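# Four arms sort items into sticker-colored containers

## Task

Put every item into the container whose color matches the color of the sticker on that item.

## Robot and tools

Robots: four identical i2rt Big YAM arms named arm1, arm2, arm3 and arm4. Each has six revolute joints, a two-finger parallel gripper and a wrist camera. With joints 1 and 6 at 0 and the hand level and facing forward, the wrist camera rides on top of the hand and looks toward the fingertips. Reach is roughly 1.0 m from the joint1 axis. Room cameras cam_room_a1, cam_room_a2, cam_room_b1 and cam_room_b2 are fixed in the room. Wrist cameras are arm1_cam_wrist through arm4_cam_wrist.

Frames: there is one shared scene frame with its origin on the floor and +z up. Metres are used throughout. Arm feet (base_link), each facing along its own +x: arm1 x=-0.644 y=+1.377 z=+0.914 quat_wxyz=(+0.682, +0.007, +0.004, +0.731); arm2 x=-0.655 y=-0.555 z=+0.928 quat_wxyz=(+0.747, +0.002, +0.000, -0.665); arm3 x=+0.651 y=-1.332 z=+0.868 quat_wxyz=(+0.663, -0.004, -0.006, -0.748); arm4 x=+0.648 y=+0.477 z=+0.879 quat_wxyz=(+0.687, +0.001, +0.003, +0.727). The point called hand lies between the finger pads, about 1 cm behind the tips. The fingers point along the hand's +z axis and close along its y axis. The printed hand position can be off, more so when the arm is far out. hand_target is the hand pose implied by the joint targets currently being held.

Tool move: each arm is its own optional key (arm1..arm4). An arm that is left out gets no new command but may keep driving toward its old targets. Each arm entry may contain:
- joints: absolute targets by name. joint1_rad from -2.879 to 2.879 (rotation about the foot, positive is counter-clockwise seen from above, 0 unfolds along the foot's +x). joint2_rad from 0 to 3.141 (shoulder: 0 puts the upper arm back and near level, increasing lifts it up then forward). joint3_rad from 0 to 3.019 (elbow: 0 is folded, increasing opens it). joint4_rad from -1.692 to 1.57 (hand pitch, positive tips the fingers up). joint5_rad from -1.57 to 1.57 (sideways swing, positive toward the arm's right). joint6_rad from -2.094 to 2.094 (roll, positive is clockwise seen from behind the hand). gripper_m from 0 to 0.093 is the fingertip gap in metres. The tolerances for "done" are ±0.045, 0.14, 0.09, 0.055, 0.03, 0.035 rad and ±0.003 m.
- target: an absolute hand pose of seven numbers [x, y, z, qw, qx, qy, qz], in metres in the scene frame, in the same format as the printed hand line. The hand travels a straight line toward it, starting from its current hand_target. When target is used, joints may only contain gripper_m.
- speed: the top speed of that line in m/s, from 0.002 to 0.5, default 0.25. It is only allowed together with target. Rotation is capped at twice this value in rad/s.
Optional cameras: a list of names, or ["all"], or []. If omitted, a move with no action shows all cameras and any other move shows none. All motions in one call start together. Every hand line in a call finishes together, timed by the slowest. Very long paths are stopped short of the target. Along the path the commanded pose is kept within 100 mm and 20 degrees of the measured hand, and the arm is solved by damped IK, favouring position. Expect the hand to end a centimetre or more away from the target, to lag, and sometimes to overshoot the speed when the arm is nearly straight. Paths do not avoid objects or other arms. Joints that move separately can sweep the hand along a wide curve. Unknown keys make the call invalid. Values out of range get the call refused, and after a refusal the rest of that reply's move, wait and finished_scene calls are skipped. A move with no action prints the full state, the scene number and images.

Results: "move: arm1 done; arm2 time_out" gives each moved arm's outcome. joint_status and hand_status describe the last accepted action. off_target means the joint stopped short and may still be pushing. time_out means the arm's joints now hold targets close to where they stopped and keep pushing. on_its_own lists uncommanded activity, with "held at" showing a target, not a reading. To relieve a push, send the joint its reported position. "joint command not followed" or "pose unreachable" means the self/inter-arm clearance check held the arm back. An arm shown "as last shown" was not in the action, so its lines repeat earlier values. Joint velocities are in rad/s (gripper in m/s), and "within noise" means the arm is still. Joint torques are in joint order with offsets and noise, positive toward increasing angle. Values 3 and 4 wrap around at ±28 N m.

Gripper: shut on nothing it reads 0.000 to 0.003. On a rigid part under full force it usually reads up to 0.005 below the part width, sometimes up to 0.002 above. For a firm grip, command about 0.005 or more below the width at first contact, and go deeper for soft, small or round items. Soft items get squashed more by lower targets. To release, command well above the current reading.

wait: seconds from 0 to 10, plus optional cameras. It gives no new commands. zoom_image: camera plus region [x0, y0, x1, y1] in pixels from the top-left corner, at most 504 by 504, and only for a camera in the latest images. read_manual: section "licences" returns licence text and does not move anything. finished_scene: scene (1 to 3) closes the current scene permanently. The goal must already hold without help.

Avoid: knocking items off the work area or onto the floor, dropping items from a height, releasing them while they move, and hitting fixed or heavy things hard. Do not let arms press or collide with each other, and never close one gripper on another arm's fingers. The clearance check can react too late and ignores fingers, gripper housings and cameras. The arms keep pushing after contact, and holding loads, staying stretched out or pushing on unreachable poses heats motors. MOTOR HOT appears at 85 °C. At 100 °C the arm goes limp and drops for 30 to 60 s or longer, and its keys then read limit_stop_at_motor_heat until the targets are resent. Loose objects may get nudged now and then. Scene time keeps running while you think.

Each tool is called after ">>>" as name(argument=value, ...), one argument or row to a line, values as JSON.

## Session

>>> move(
  cameras=["all"],
)

Scene clock: 0.00 s.
Joint torques (N m): no reading
Motor temperatures (°C): arm1=[22 24 25 23 21 21 21] | arm2=[24 24 24 22 22 20 23] | arm3=[24 24 23 24 24 23 23] | arm4=[23 21 22 22 25 21 24]
Heat: arm1: hottest joint3_rad 25 °C; arm2: hottest joint1_rad 24 °C; arm3: hottest joint1_rad 24 °C; arm4: hottest joint5_rad 25 °C.
Joint velocities: within noise
arm1.joint_positions: joint1_rad=-0.126 joint2_rad=+0.534 joint3_rad=+1.403 joint4_rad=-1.611 joint5_rad=-0.026 joint6_rad=-0.127 gripper_m=+0.09396
arm1.joint_status: not commanded
arm1.hand: x=-0.6307 y=+1.5360 z=+1.4200 quat_wxyz=(-0.298, +0.671, -0.622, -0.272) (m; scene frame)
arm1.hand_target: x=-0.6306 y=+1.5343 z=+1.4312 quat_wxyz=(-0.308, +0.666, -0.618, -0.280) (m; scene frame)
arm1.hand_status: not commanded
arm2.joint_positions: joint1_rad=-0.045 joint2_rad=+0.390 joint3_rad=+1.428 joint4_rad=-1.186 joint5_rad=+0.166 joint6_rad=-0.774 gripper_m=+0.09396
arm2.joint_status: not commanded
arm2.hand: x=-0.6758 y=-0.6937 z=+1.5575 quat_wxyz=(-0.217, -0.319, -0.688, +0.615) (m; scene frame)
arm2.hand_target: x=-0.6762 y=-0.6874 z=+1.5650 quat_wxyz=(-0.221, -0.317, -0.681, +0.622) (m; scene frame)
arm2.hand_status: not commanded
arm3.joint_positions: joint1_rad=+0.075 joint2_rad=+0.276 joint3_rad=+1.523 joint4_rad=-1.599 joint5_rad=-0.185 joint6_rad=-0.597 gripper_m=+0.09396
arm3.joint_status: not commanded
arm3.hand: x=+0.6806 y=-1.3526 z=+1.4445 quat_wxyz=(-0.326, -0.350, -0.735, +0.481) (m; scene frame)
arm3.hand_target: x=+0.6807 y=-1.3504 z=+1.4501 quat_wxyz=(-0.328, -0.347, -0.731, +0.487) (m; scene frame)
arm3.hand_status: not commanded
arm4.joint_positions: joint1_rad=+0.109 joint2_rad=+0.555 joint3_rad=+1.556 joint4_rad=-1.251 joint5_rad=+0.178 joint6_rad=-0.775 gripper_m=+0.09396
arm4.joint_status: not commanded
arm4.hand: x=+0.6523 y=+0.6619 z=+1.5271 quat_wxyz=(-0.572, +0.731, -0.297, -0.221) (m; scene frame)
arm4.hand_target: x=+0.6532 y=+0.6568 z=+1.5356 quat_wxyz=(-0.580, +0.725, -0.296, -0.226) (m; scene frame)
arm4.hand_status: not commanded
pictures: arm1_cam_wrist, arm2_cam_wrist, arm3_cam_wrist, arm4_cam_wrist, cam_room_a1, cam_room_a2, cam_room_b1, cam_room_b2
Images, in order (width x height): arm1_cam_wrist 672x504, arm2_cam_wrist 672x504, arm3_cam_wrist 672x504, arm4_cam_wrist 672x504, cam_room_a1 672x504, cam_room_a2 672x504, cam_room_b1 672x504, cam_room_b2 672x504.

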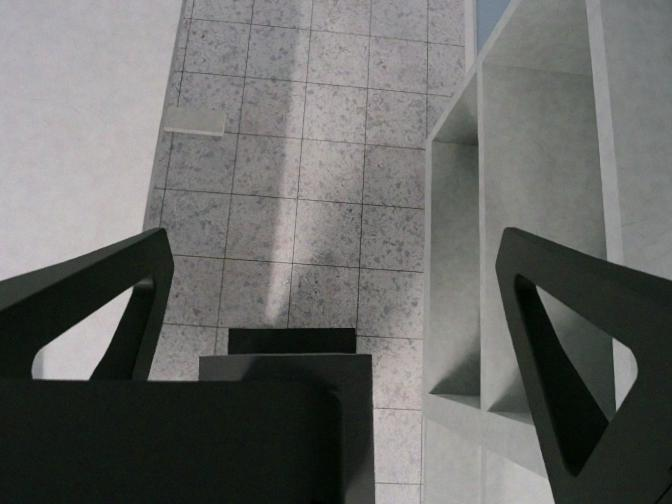

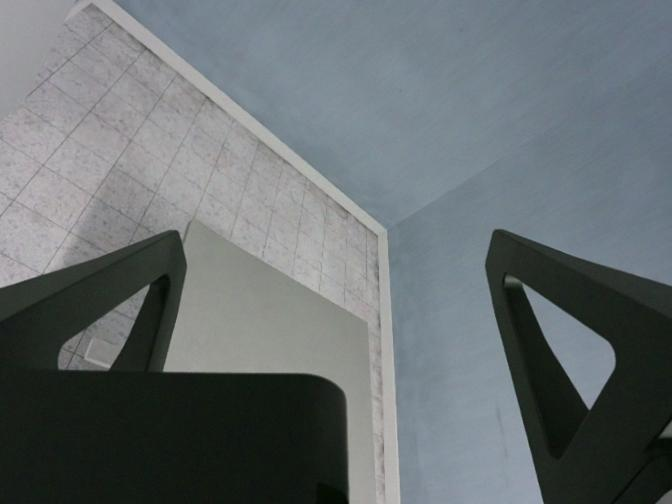

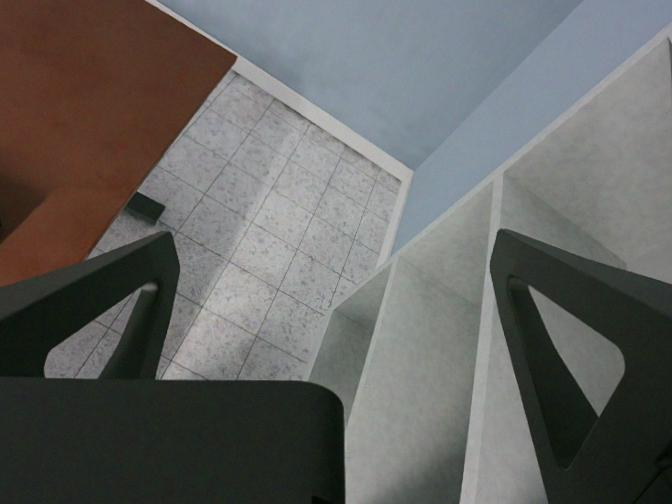

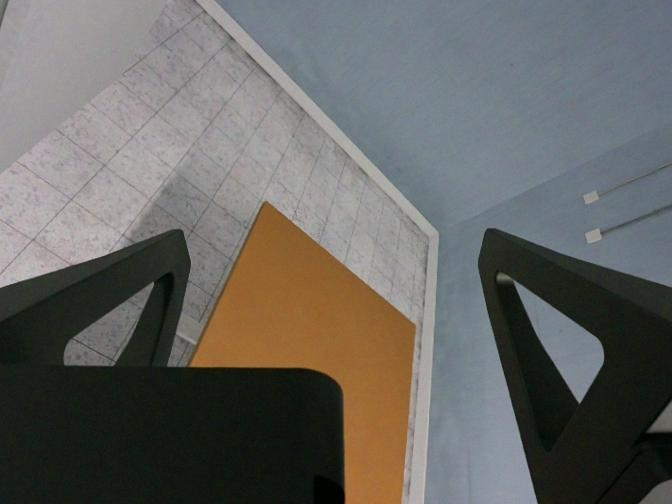

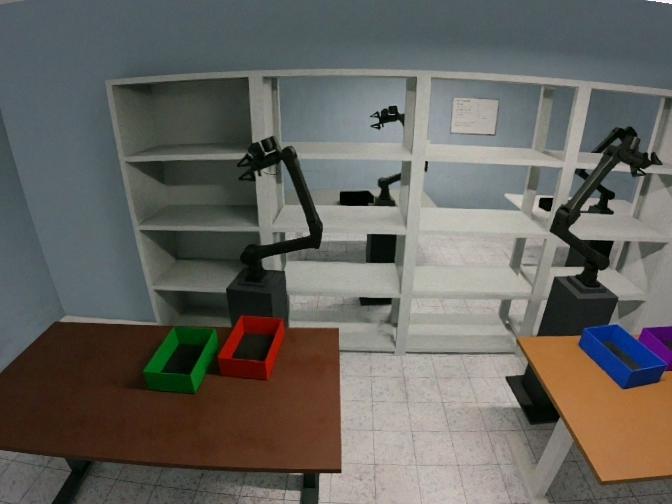

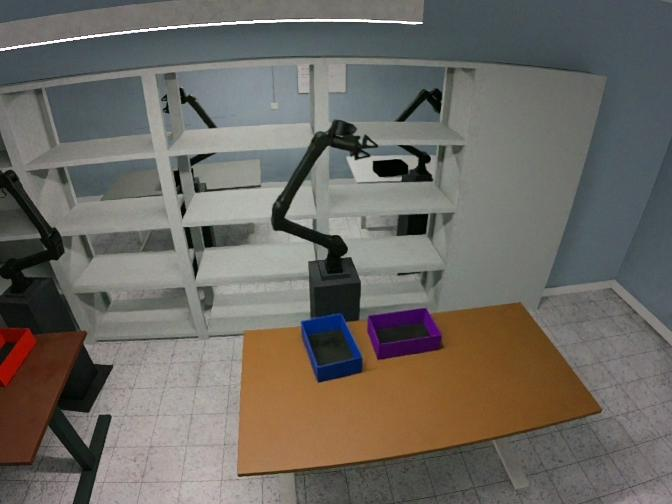

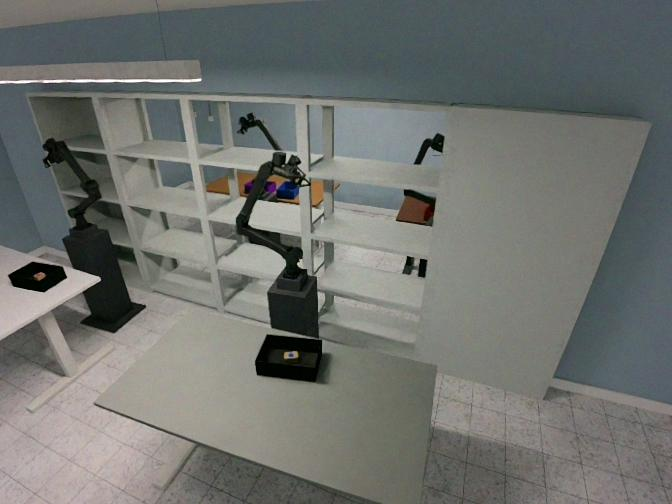

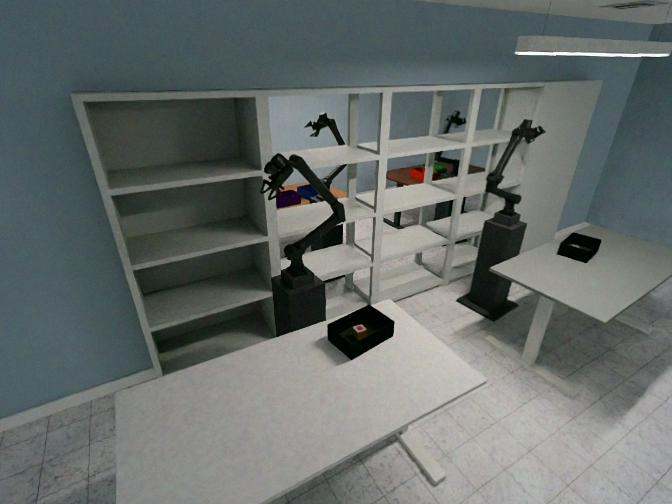

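>>> zoom_image(
  camera="cam_room_b1",
  region=[220, 300, 380, 420],
)

>>> zoom_image(
  camera="cam_room_b2",
  region=[300, 280, 440, 385],
)

>>> zoom_image(
  camera="cam_room_b1",
  region=[0, 80, 504, 440],
)

>>> zoom_image(
  camera="cam_room_a2",
  region=[0, 60, 504, 440],
)

>>> zoom_image(
  camera="cam_room_a1",
  region=[100, 60, 604, 440],
)

>>> zoom_image(
  camera="cam_room_b2",
  region=[60, 70, 564, 450],
)

Scaled by 3.150.

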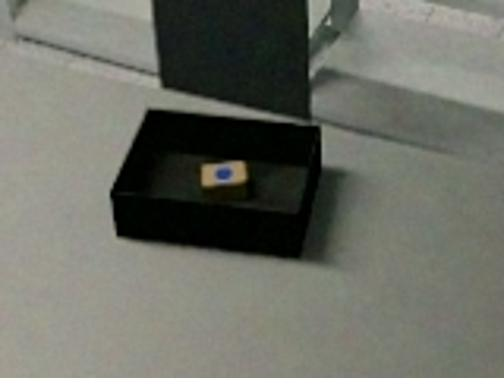

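Scaled by 3.600.

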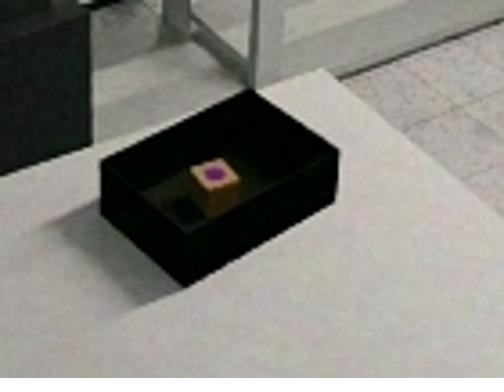

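Scaled by 1.000.

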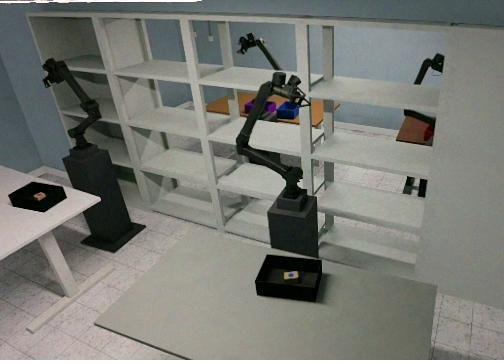

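Scaled by 1.000.

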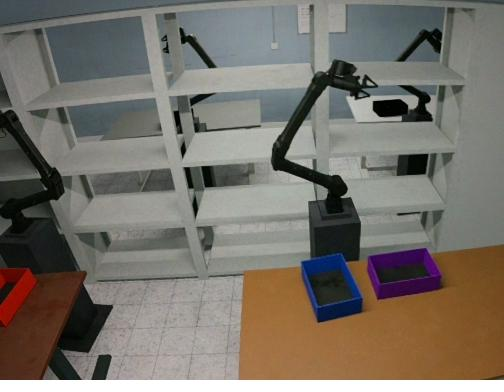

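Scaled by 1.000.

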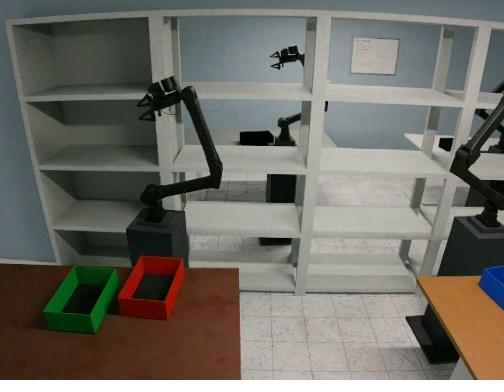

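Scaled by 1.000.

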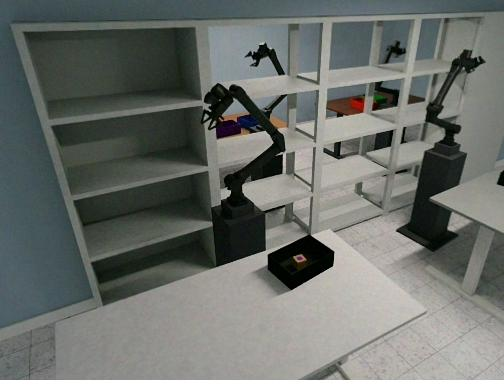

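>>> move(
  arm1={"joints": {"joint1_rad": 1.6, "joint2_rad": 1.1, "joint3_rad": 1.5, "joint4_rad": -1.65, "joint5_rad": 0, "joint6_rad": 0}},
  arm2={"joints": {"joint1_rad": -1.6, "joint2_rad": 1.1, "joint3_rad": 1.5, "joint4_rad": -1.65, "joint5_rad": 0, "joint6_rad": 0}},
  arm3={"joints": {"joint1_rad": 1.6, "joint2_rad": 1.1, "joint3_rad": 1.5, "joint4_rad": -1.65, "joint5_rad": 0, "joint6_rad": 0}},
  arm4={"joints": {"joint1_rad": -1.6, "joint2_rad": 1.1, "joint3_rad": 1.5, "joint4_rad": -1.65, "joint5_rad": 0, "joint6_rad": 0}},
  cameras=["all"],
)

Scene clock: 73.83 s.
Joint torques (N m): arm1=[-1.26 -4.6 12.36 0.72 0.14 0.07] | arm2=[0.5 -8.82 11.36 0.84 -0.03 0.2] | arm3=[1.73 -7.36 9.51 0.43 0.05 0.03] | arm4=[0.97 -7.94 9.72 0.17 0.06 0.15]
Motor temperatures (°C): arm1=[22 24 29 23 21 21 21] | arm2=[24 25 27 23 22 20 23] | arm3=[24 25 25 24 24 23 23] | arm4=[23 22 27 22 24 21 24]
Heat: arm1: hottest joint3_rad 29 °C; arm2: hottest joint3_rad 27 °C; arm3: hottest joint2_rad 25 °C; arm4: hottest joint3_rad 27 °C.
move: arm1 done; arm2 done; arm3 done; arm4 done
Joint velocities: within noise
arm1.joint_positions: joint1_rad=+1.597 joint2_rad=+1.110 joint3_rad=+1.477 joint4_rad=-1.640 joint5_rad=-0.002 joint6_rad=-0.006 gripper_m=+0.09398
arm1.joint_status: all done
arm1.hand: x=-0.9793 y=+1.3438 z=+1.3194 quat_wxyz=(+0.006, +0.986, +0.050, -0.156) (m; scene frame)
arm1.hand_target: x=-0.9764 y=+1.3433 z=+1.3313 quat_wxyz=(+0.006, +0.985, +0.049, -0.167) (m; scene frame)
arm1.hand_status: not commanded
arm2.joint_positions: joint1_rad=-1.598 joint2_rad=+1.108 joint3_rad=+1.495 joint4_rad=-1.637 joint5_rad=+0.001 joint6_rad=-0.013 gripper_m=+0.09397
arm2.joint_status: all done
arm2.hand: x=-1.0000 y=-0.5869 z=+1.3360 quat_wxyz=(-0.004, -0.986, -0.051, +0.159) (m; scene frame)
arm2.hand_target: x=-0.9951 y=-0.5860 z=+1.3398 quat_wxyz=(-0.005, -0.986, -0.044, +0.159) (m; scene frame)
arm2.hand_status: not commanded
arm3.joint_positions: joint1_rad=+1.593 joint2_rad=+1.104 joint3_rad=+1.487 joint4_rad=-1.646 joint5_rad=+0.000 joint6_rad=-0.008 gripper_m=+0.09398
arm3.joint_status: all done
arm3.hand: x=+0.9902 y=-1.3602 z=+1.2741 quat_wxyz=(-0.154, -0.044, -0.987, +0.015) (m; scene frame)
arm3.hand_target: x=+0.9896 y=-1.3575 z=+1.2805 quat_wxyz=(-0.160, -0.044, -0.986, +0.014) (m; scene frame)
arm3.hand_status: not commanded
arm4.joint_positions: joint1_rad=-1.599 joint2_rad=+1.107 joint3_rad=+1.482 joint4_rad=-1.639 joint5_rad=+0.001 joint6_rad=-0.013 gripper_m=+0.09398
arm4.joint_status: all done
arm4.hand: x=+0.9933 y=+0.4879 z=+1.2803 quat_wxyz=(-0.150, +0.021, -0.988, +0.001) (m; scene frame)
arm4.hand_target: x=+0.9903 y=+0.4877 z=+1.2899 quat_wxyz=(-0.158, +0.014, -0.987, -0.001) (m; scene frame)
arm4.hand_status: not commanded
pictures: arm1_cam_wrist, arm2_cam_wrist, arm3_cam_wrist, arm4_cam_wrist, cam_room_a1, cam_room_a2, cam_room_b1, cam_room_b2
Images, in order (width x height): arm1_cam_wrist 672x504, arm2_cam_wrist 672x504, arm3_cam_wrist 672x504, arm4_cam_wrist 672x504, cam_room_a1 672x504, cam_room_a2 672x504, cam_room_b1 672x504, cam_room_b2 672x504.

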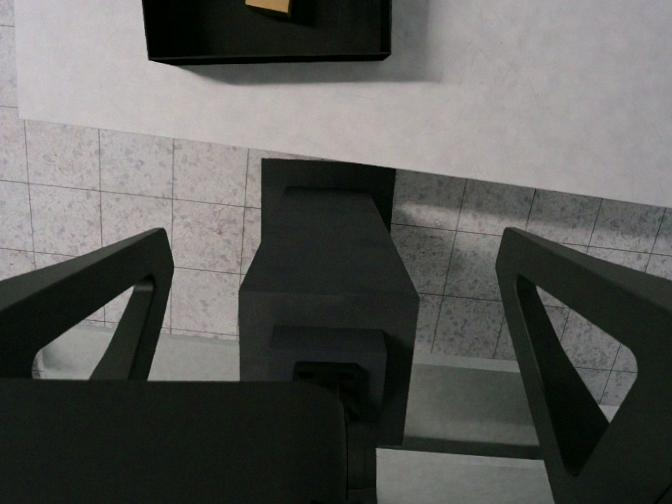

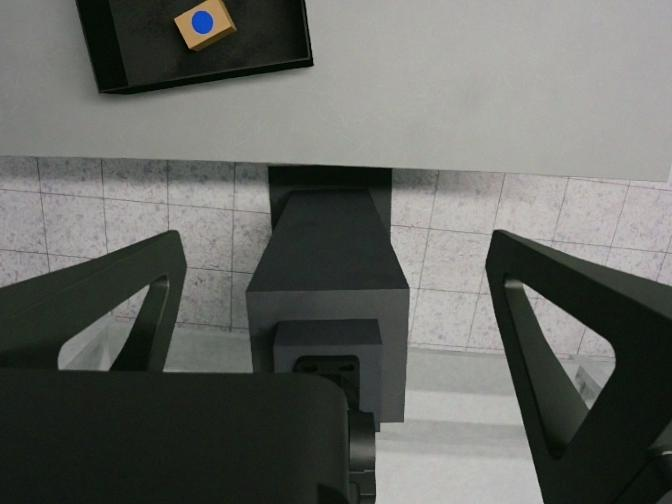

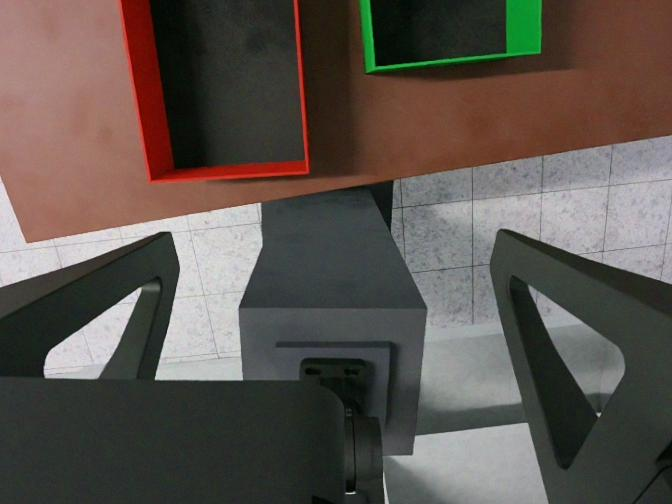

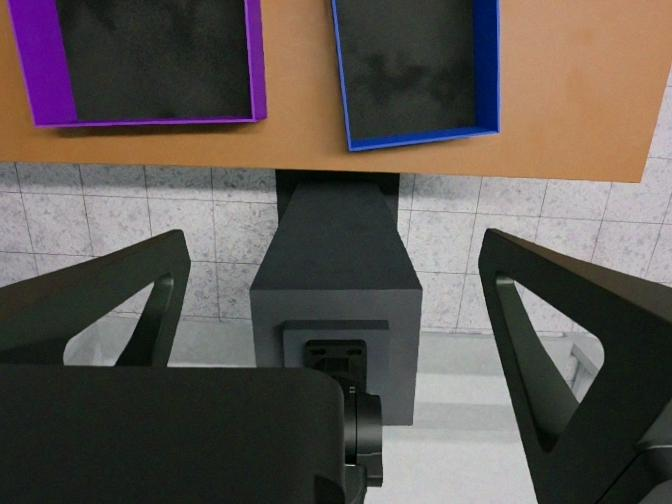

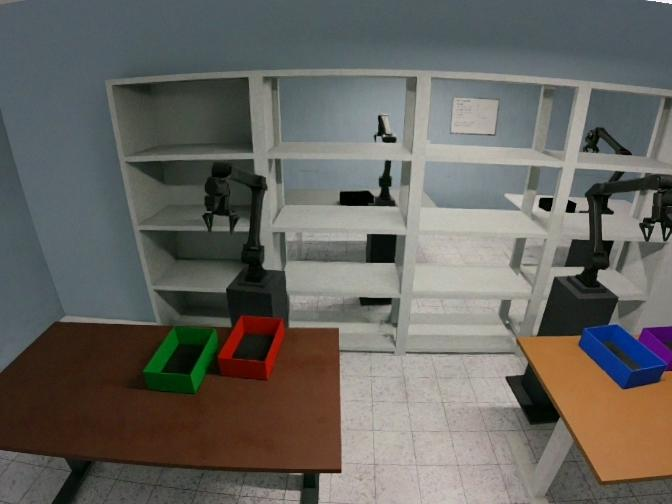

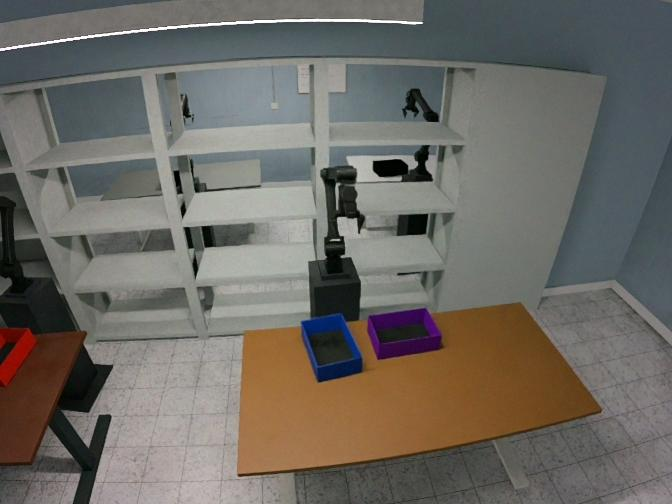

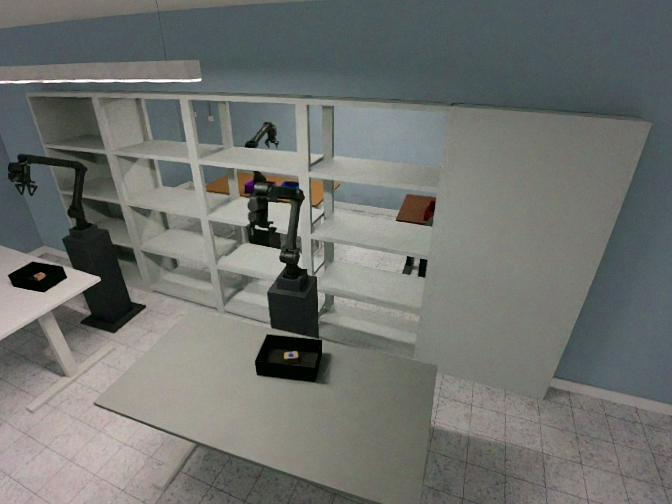

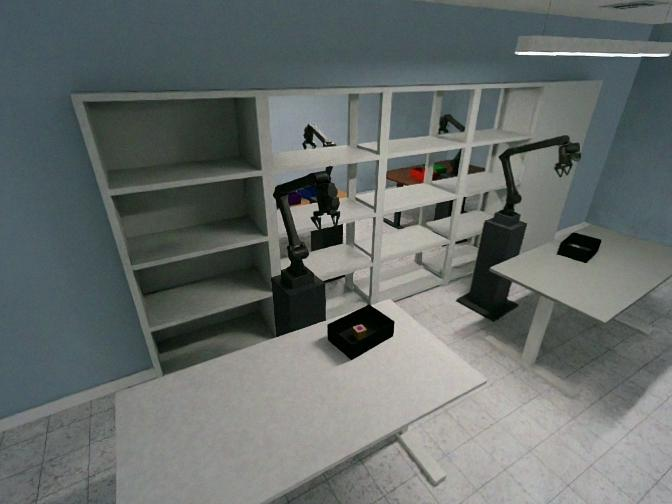

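>>> move(
  arm1={"target": [-1.194, 1.30, 1.164, 0, 1, 0, 0]},
  arm2={"target": [-1.205, -0.65, 1.178, 0, 1, 0, 0]},
  arm4={"target": [1.198, 0.5, 1.13, 0, 0, 1, 0]},
  cameras=["arm1_cam_wrist", "arm2_cam_wrist", "arm4_cam_wrist"],
)

Scene clock: 99.90 s.
Joint torques (N m): arm1=[-1.26 -17.08 15.58 -0.09 -0.03 0.11] | arm2=[1.38 -19.14 15.73 0.13 -0.14 0.21] | arm3=[1.67 -7.41 9.52 0.43 0.05 0.02] | arm4=[1.08 -18.49 11.89 -0.39 -0.05 0.17]
Motor temperatures (°C): arm1=[22 24 31 23 21 21 21] | arm2=[24 25 29 22 22 20 23] | arm3=[24 25 27 24 24 23 23] | arm4=[23 22 31 22 24 21 24]
Heat: arm1: hottest joint3_rad 31 °C; arm2: hottest joint3_rad 29 °C; arm3: hottest joint3_rad 27 °C; arm4: hottest joint3_rad 31 °C.
move: arm1 off_target; arm2 off_target; arm4 off_target
Joint velocities: within noise
arm1.joint_positions: joint1_rad=+1.628 joint2_rad=+1.831 joint3_rad=+1.777 joint4_rad=-1.595 joint5_rad=-0.004 joint6_rad=+0.128 gripper_m=+0.09398
arm1.joint_status: not commanded
arm1.hand: x=-1.1831 y=+1.3076 z=+1.1333 quat_wxyz=(-0.004, +1.000, -0.001, +0.031) (m; scene frame)
arm1.hand_target: x=-1.1924 y=+1.3002 z=+1.1639 quat_wxyz=(+0.000, +1.000, +0.000, +0.000) (m; scene frame)
arm1.hand_status: off_target (0.033 m and 3.6 deg from the pose sent, 0.269 m and 18.9 deg at the start)
arm2.joint_positions: joint1_rad=-1.527 joint2_rad=+1.791 joint3_rad=+1.783 joint4_rad=-1.595 joint5_rad=+0.000 joint6_rad=+0.154 gripper_m=+0.09397
arm2.joint_status: not commanded
arm2.hand: x=-1.1932 y=-0.6428 z=+1.1612 quat_wxyz=(+0.004, -1.000, -0.003, -0.017) (m; scene frame)
arm2.hand_target: x=-1.2041 y=-0.6498 z=+1.1780 quat_wxyz=(+0.000, -1.000, +0.000, +0.001) (m; scene frame)
arm2.hand_status: off_target (0.022 m and 2.0 deg from the pose sent, 0.266 m and 19.2 deg at the start)
arm3: as last shown
arm4.joint_positions: joint1_rad=-1.597 joint2_rad=+1.773 joint3_rad=+1.762 joint4_rad=-1.591 joint5_rad=+0.000 joint6_rad=+0.025 gripper_m=+0.09398
arm4.joint_status: not commanded
arm4.hand: x=+1.1874 y=+0.4940 z=+1.1126 quat_wxyz=(+0.018, +0.002, -1.000, +0.002) (m; scene frame)
arm4.hand_target: x=+1.1971 y=+0.4999 z=+1.1300 quat_wxyz=(+0.000, +0.000, -1.000, +0.000) (m; scene frame)
arm4.hand_status: off_target (0.021 m and 2.0 deg from the pose sent, 0.254 m and 17.4 deg at the start)
pictures: arm1_cam_wrist, arm2_cam_wrist, arm4_cam_wrist
Images, in order (width x height): arm1_cam_wrist 672x504, arm2_cam_wrist 672x504, arm4_cam_wrist 672x504.

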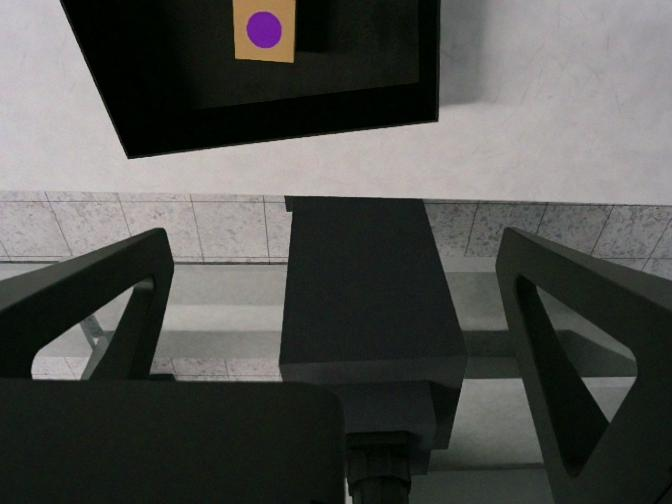

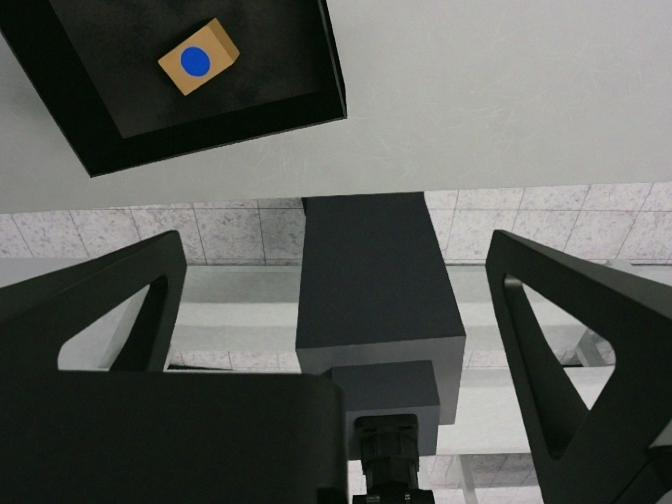

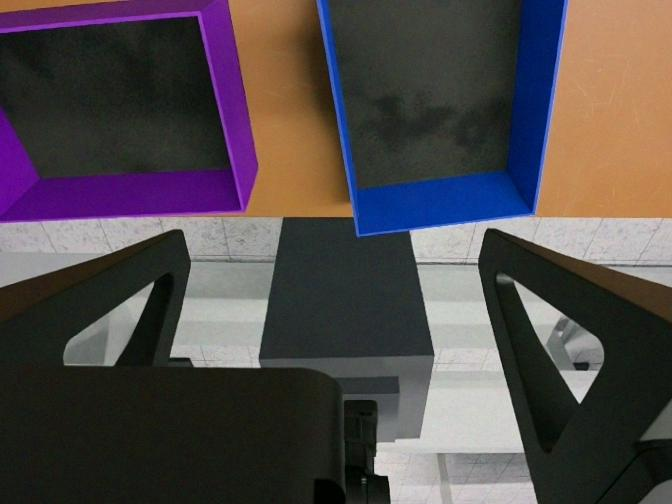

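>>> move(
  arm1={"target": [-1.30, 1.25, 1.134, 0, 1, 0, 0]},
  arm2={"target": [-1.31, -0.72, 1.148, 0, 1, 0, 0]},
  arm4={"target": [1.30, 0.5, 1.10, 0, 0, 1, 0]},
  cameras=["arm1_cam_wrist", "arm2_cam_wrist", "arm4_cam_wrist"],
)

Scene clock: 112.33 s.
Joint torques (N m): arm1=[-1.32 -20.78 15.6 0.09 0 0.12] | arm2=[0.5 -23.47 15.71 0.23 -0.08 0.2] | arm3=[1.67 -7.53 9.55 0.43 0.05 0.04] | arm4=[0.79 -22.83 11.95 -0.42 -0.01 0.11]
Motor temperatures (°C): arm1=[22 25 34 23 21 21 21] | arm2=[24 25 30 22 22 20 23] | arm3=[24 25 28 24 24 23 23] | arm4=[23 22 34 22 24 21 24]
Heat: arm1: hottest joint3_rad 34 °C; arm2: hottest joint3_rad 30 °C; arm3: hottest joint3_rad 28 °C; arm4: hottest joint3_rad 34 °C.
move: arm1 off_target; arm2 off_target; arm4 off_target
Joint velocities: arm1=[within noise] | arm2=[within noise] | arm3=[0.005 -0.005 0.046 -0.012 -0.037 -0.066 0] | arm4=[within noise]
arm1.joint_positions: joint1_rad=+1.688 joint2_rad=+2.175 joint3_rad=+2.236 joint4_rad=-1.685 joint5_rad=-0.005 joint6_rad=+0.181 gripper_m=+0.09398
arm1.joint_status: not commanded
arm1.hand: x=-1.2903 y=+1.2540 z=+1.1031 quat_wxyz=(-0.004, +1.000, +0.003, +0.019) (m; scene frame)
arm1.hand_target: x=-1.2982 y=+1.2504 z=+1.1336 quat_wxyz=(+0.002, +1.000, +0.000, -0.011) (m; scene frame)
arm1.hand_status: off_target (0.033 m and 2.2 deg from the pose sent, 0.130 m and 3.6 deg at the start; a joint's target at an end of its range on 24 of 41 steps)
arm2.joint_positions: joint1_rad=-1.439 joint2_rad=+2.133 joint3_rad=+2.247 joint4_rad=-1.671 joint5_rad=-0.001 joint6_rad=+0.231 gripper_m=+0.09397
arm2.joint_status: not commanded
arm2.hand: x=-1.2992 y=-0.7190 z=+1.1364 quat_wxyz=(+0.000, -1.000, -0.009, +0.005) (m; scene frame)
arm2.hand_target: x=-1.3090 y=-0.7198 z=+1.1478 quat_wxyz=(-0.005, -1.000, +0.000, +0.019) (m; scene frame)
arm2.hand_status: off_target (0.016 m and 1.2 deg from the pose sent, 0.141 m and 2.0 deg at the start; a joint's target at an end of its range on 25 of 41 steps)
arm3: as last shown
arm4.joint_positions: joint1_rad=-1.597 joint2_rad=+2.079 joint3_rad=+2.160 joint4_rad=-1.669 joint5_rad=-0.001 joint6_rad=+0.025 gripper_m=+0.09398
arm4.joint_status: not commanded
arm4.hand: x=+1.2904 y=+0.4971 z=+1.0876 quat_wxyz=(+0.011, +0.002, -1.000, +0.002) (m; scene frame)
arm4.hand_target: x=+1.2992 y=+0.4999 z=+1.0997 quat_wxyz=(-0.004, +0.000, -1.000, +0.000) (m; scene frame)
arm4.hand_status: off_target (0.016 m and 1.3 deg from the pose sent, 0.113 m and 2.0 deg at the start; a joint's target at an end of its range on 22 of 41 steps)
pictures: arm1_cam_wrist, arm2_cam_wrist, arm4_cam_wrist
Images, in order (width x height): arm1_cam_wrist 672x504, arm2_cam_wrist 672x504, arm4_cam_wrist 672x504.

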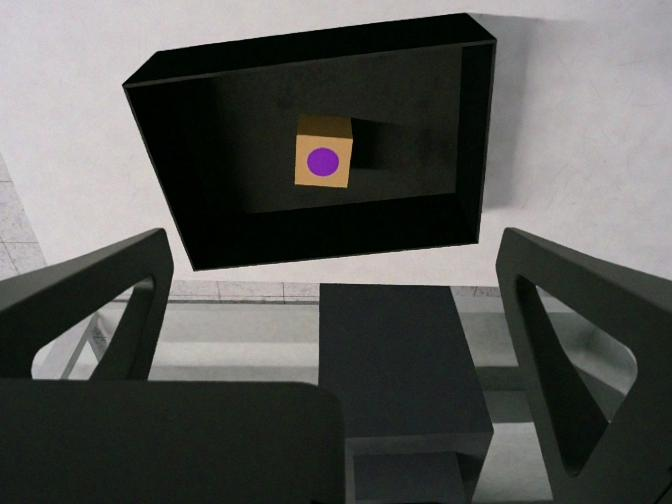

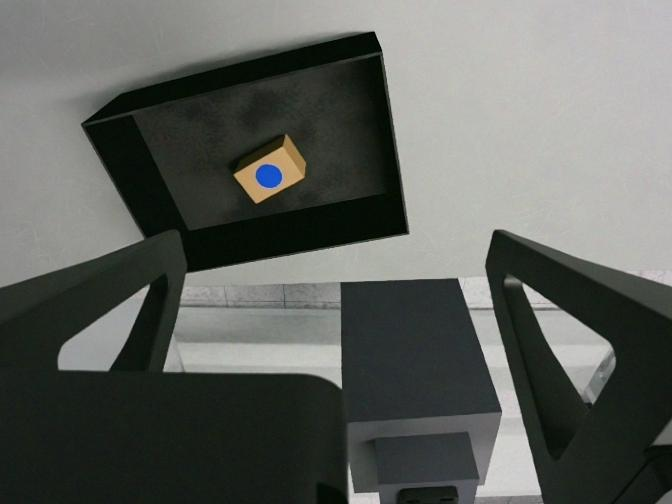

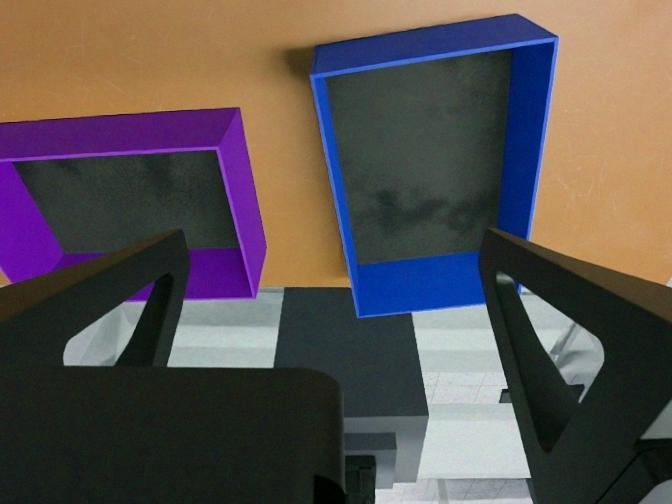

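>>> move(
  arm4={"joints": {"joint4_rad": -1.37}},
  arm1={"joints": {"joint4_rad": -1.39}},
  arm2={"joints": {"joint4_rad": -1.37}},
  cameras=["arm1_cam_wrist", "arm2_cam_wrist", "arm4_cam_wrist"],
)

Scene clock: 179.00 s.
Joint torques (N m): arm1=[-1.55 -21.01 16.23 1.36 0 0.11] | arm2=[0.62 -24.35 16.28 1.95 -0.08 0.2] | arm3=[1.79 -7.3 9.51 0.4 0.04 0.03] | arm4=[1.14 -23.65 12.38 0.92 -0.02 0.11]
Motor temperatures (°C): arm1=[22 27 38 23 21 21 21] | arm2=[24 27 37 22 22 20 23] | arm3=[24 25 29 24 24 23 23] | arm4=[23 27 40 22 24 21 24]
Heat: arm1: hottest joint3_rad 38 °C; arm2: hottest joint3_rad 37 °C; arm3: hottest joint3_rad 29 °C; arm4: hottest joint3_rad 40 °C.
move: arm1 done; arm2 done; arm4 done
Joint velocities: within noise
arm1.joint_positions: joint1_rad=+1.688 joint2_rad=+2.175 joint3_rad=+2.236 joint4_rad=-1.406 joint5_rad=-0.005 joint6_rad=+0.181 gripper_m=+0.09398
arm1.joint_status: all done
arm1.hand: x=-1.3576 y=+1.2413 z=+1.1100 quat_wxyz=(+0.022, +0.993, +0.003, -0.118) (m; scene frame)
arm1.hand_target: x=-1.3711 y=+1.2363 z=+1.1467 quat_wxyz=(+0.031, +0.987, +0.001, -0.160) (m; scene frame)
arm1.hand_status: not commanded
arm2.joint_positions: joint1_rad=-1.439 joint2_rad=+2.133 joint3_rad=+2.247 joint4_rad=-1.385 joint5_rad=-0.001 joint6_rad=+0.231 gripper_m=+0.09397
arm2.joint_status: all done
arm2.hand: x=-1.3668 y=-0.7362 z=+1.1471 quat_wxyz=(-0.034, -0.989, -0.009, +0.144) (m; scene frame)
arm2.hand_target: x=-1.3824 y=-0.7383 z=+1.1627 quat_wxyz=(-0.043, -0.985, -0.001, +0.170) (m; scene frame)
arm2.hand_status: not commanded
arm3: as last shown
arm4.joint_positions: joint1_rad=-1.597 joint2_rad=+2.079 joint3_rad=+2.160 joint4_rad=-1.384 joint5_rad=-0.001 joint6_rad=+0.025 gripper_m=+0.09398
arm4.joint_status: all done
arm4.hand: x=+1.3604 y=+0.4993 z=+1.0961 quat_wxyz=(-0.132, +0.003, -0.991, -0.002) (m; scene frame)
arm4.hand_target: x=+1.3747 y=+0.5025 z=+1.1120 quat_wxyz=(-0.158, +0.000, -0.987, -0.005) (m; scene frame)
arm4.hand_status: not commanded
pictures: arm1_cam_wrist, arm2_cam_wrist, arm4_cam_wrist
Images, in order (width x height): arm1_cam_wrist 672x504, arm2_cam_wrist 672x504, arm4_cam_wrist 672x504.

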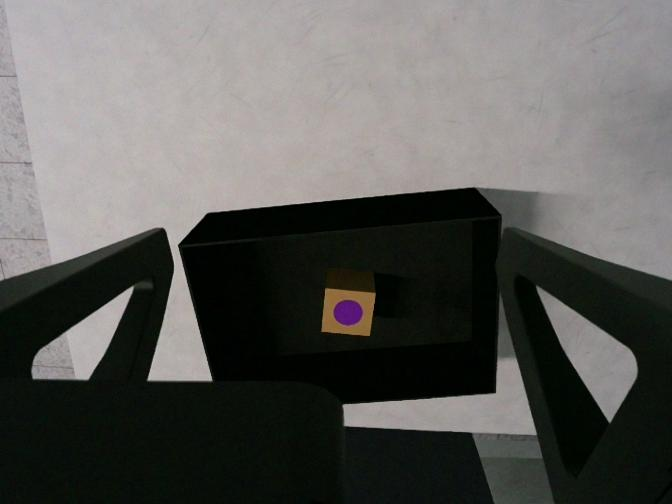

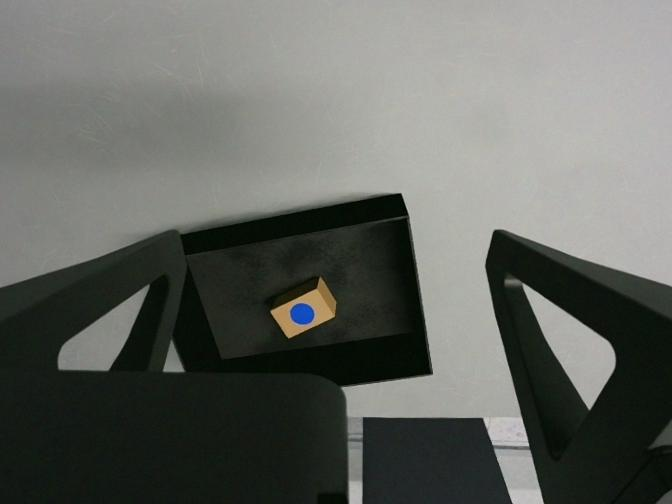

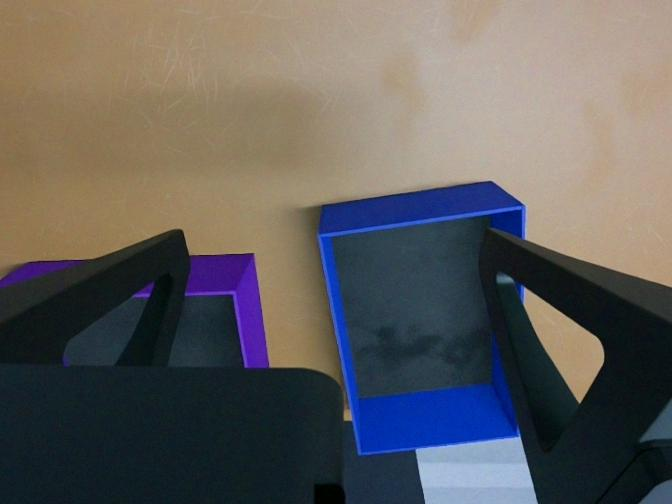

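>>> zoom_image(
  camera="arm2_cam_wrist",
  region=[160, 180, 440, 400],
)

>>> zoom_image(
  camera="arm1_cam_wrist",
  region=[160, 180, 510, 420],
)

Scaled by 1.800.

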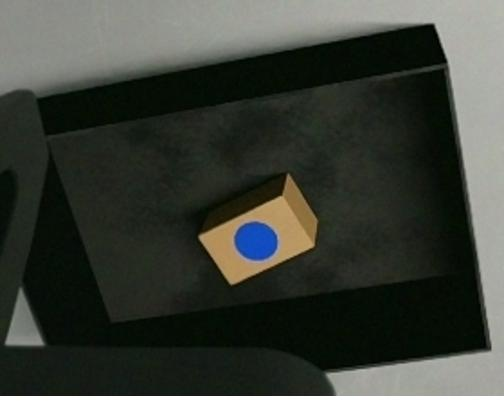

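Scaled by 1.440.

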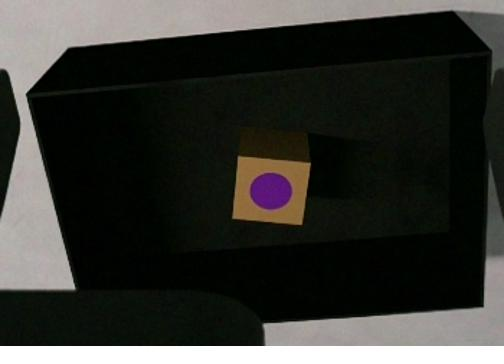

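>>> move(
  arm1={"target": [-1.125, 1.244, 1.05, 0, 1, 0, 0]},
  arm2={"target": [-1.09, -0.79, 1.04, 0, 1, 0, 0]},
  cameras=["arm1_cam_wrist", "arm2_cam_wrist"],
)

Scene clock: 222.17 s.
Joint torques (N m): arm1=[-0.97 -15.44 10.15 0.75 0.03 0.12] | arm2=[0.5 -18.9 9.39 1.14 -0.04 0.2] | arm3=[1.67 -7.41 9.55 0.43 0.05 0.03] | arm4=[1.03 -23.65 12.46 0.96 0.03 0.14]
Motor temperatures (°C): arm1=[22 28 40 23 21 21 21] | arm2=[24 28 38 22 22 20 23] | arm3=[24 25 30 23 24 23 23] | arm4=[23 28 43 22 24 21 24]
Heat: arm1: hottest joint3_rad 40 °C; arm2: hottest joint3_rad 38 °C; arm3: hottest joint3_rad 30 °C; arm4: hottest joint3_rad 43 °C.
move: arm1 off_target; arm2 done
Joint velocities: within noise
arm1.joint_positions: joint1_rad=+1.761 joint2_rad=+1.736 joint3_rad=+1.387 joint4_rad=-1.281 joint5_rad=-0.006 joint6_rad=+0.259 gripper_m=+0.09398
arm1.joint_status: not commanded
arm1.hand: x=-1.1207 y=+1.2495 z=+1.0360 quat_wxyz=(-0.006, +1.000, +0.000, +0.021) (m; scene frame)
arm1.hand_target: x=-1.1247 y=+1.2442 z=+1.0499 quat_wxyz=(+0.000, +1.000, +0.000, +0.000) (m; scene frame)
arm1.hand_status: off_target (0.016 m and 2.5 deg from the pose sent, 0.240 m and 13.8 deg at the start)
arm2.joint_positions: joint1_rad=-1.189 joint2_rad=+1.709 joint3_rad=+1.341 joint4_rad=-1.216 joint5_rad=+0.000 joint6_rad=+0.480 gripper_m=+0.09397
arm2.joint_status: not commanded
arm2.hand: x=-1.0896 y=-0.7918 z=+1.0373 quat_wxyz=(+0.005, -1.000, -0.009, -0.007) (m; scene frame)
arm2.hand_target: x=-1.0901 y=-0.7900 z=+1.0400 quat_wxyz=(+0.000, -1.000, +0.000, +0.000) (m; scene frame)
arm2.hand_status: done (0.003 m and 1.4 deg from the pose sent, 0.302 m and 17.0 deg at the start)
arm3, arm4: as last shown
pictures: arm1_cam_wrist, arm2_cam_wrist
Images, in order (width x height): arm1_cam_wrist 672x504, arm2_cam_wrist 672x504.

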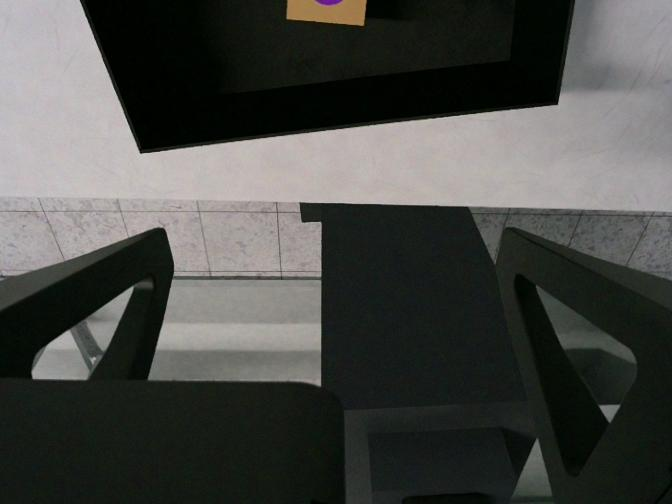

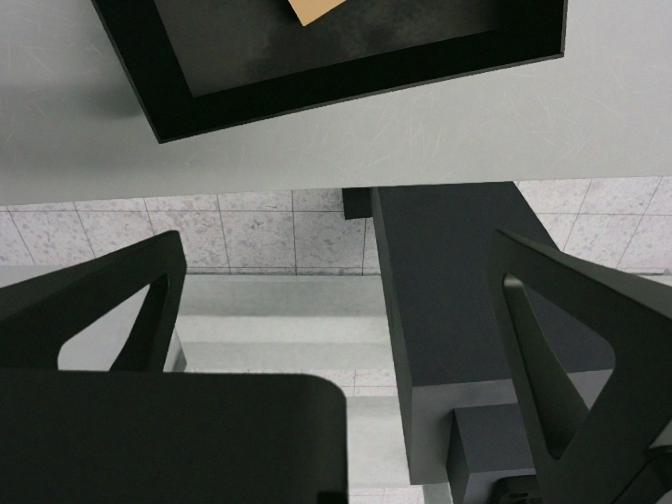

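>>> move(
  arm1={"target": [-1.125, 1.240, 0.965, 0, 1, 0, 0]},
  arm2={"target": [-1.10, -0.795, 0.95, 0, 1, 0, 0]},
  cameras=["arm1_cam_wrist", "arm2_cam_wrist"],
)

Scene clock: 229.13 s.
Joint torques (N m): arm1=[-0.85 -13.39 9.57 0.88 -0.01 0.09] | arm2=[0.5 -17.32 8.95 1.2 -0.02 0.2] | arm3=[1.61 -7.47 9.61 0.4 0.05 0.03] | arm4=[0.67 -23.94 12.34 0.98 -0.02 0.13]
Motor temperatures (°C): arm1=[22 28 38 23 21 21 21] | arm2=[24 29 37 22 22 20 23] | arm3=[24 25 30 23 24 23 23] | arm4=[23 28 43 22 24 21 24]
Heat: arm1: hottest joint3_rad 38 °C; arm2: hottest joint3_rad 37 °C; arm3: hottest joint3_rad 30 °C; arm4: hottest joint3_rad 43 °C.
move: arm1 done; arm2 done
Joint velocities: within noise
arm1.joint_positions: joint1_rad=+1.768 joint2_rad=+1.802 joint3_rad=+1.268 joint4_rad=-1.072 joint5_rad=-0.006 joint6_rad=+0.268 gripper_m=+0.09398
arm1.joint_status: not commanded
arm1.hand: x=-1.1202 y=+1.2468 z=+0.9623 quat_wxyz=(-0.003, +1.000, -0.001, +0.010) (m; scene frame)
arm1.hand_target: x=-1.1249 y=+1.2400 z=+0.9652 quat_wxyz=(+0.000, +1.000, +0.000, +0.000) (m; scene frame)
arm1.hand_status: done (0.009 m and 1.2 deg from the pose sent, 0.072 m and 2.5 deg at the start)
arm2.joint_positions: joint1_rad=-1.189 joint2_rad=+1.814 joint3_rad=+1.258 joint4_rad=-1.005 joint5_rad=+0.000 joint6_rad=+0.480 gripper_m=+0.09397
arm2.joint_status: not commanded
arm2.hand: x=-1.0997 y=-0.7971 z=+0.9586 quat_wxyz=(-0.001, -1.000, -0.009, +0.003) (m; scene frame)
arm2.hand_target: x=-1.1000 y=-0.7950 z=+0.9502 quat_wxyz=(+0.000, -1.000, +0.000, +0.000) (m; scene frame)
arm2.hand_status: done (0.009 m and 1.1 deg from the pose sent, 0.088 m and 1.4 deg at the start)
arm3, arm4: as last shown
pictures: arm1_cam_wrist, arm2_cam_wrist
Images, in order (width x height): arm1_cam_wrist 672x504, arm2_cam_wrist 672x504.

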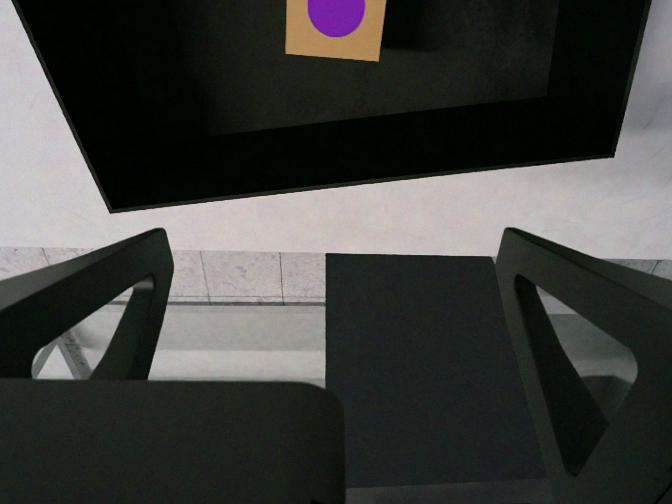

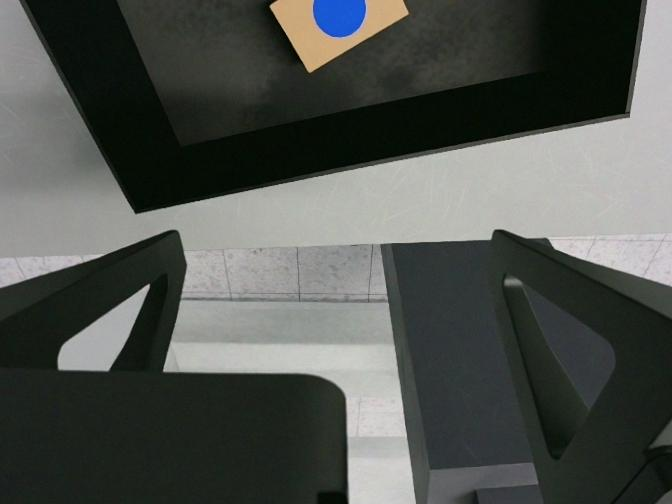

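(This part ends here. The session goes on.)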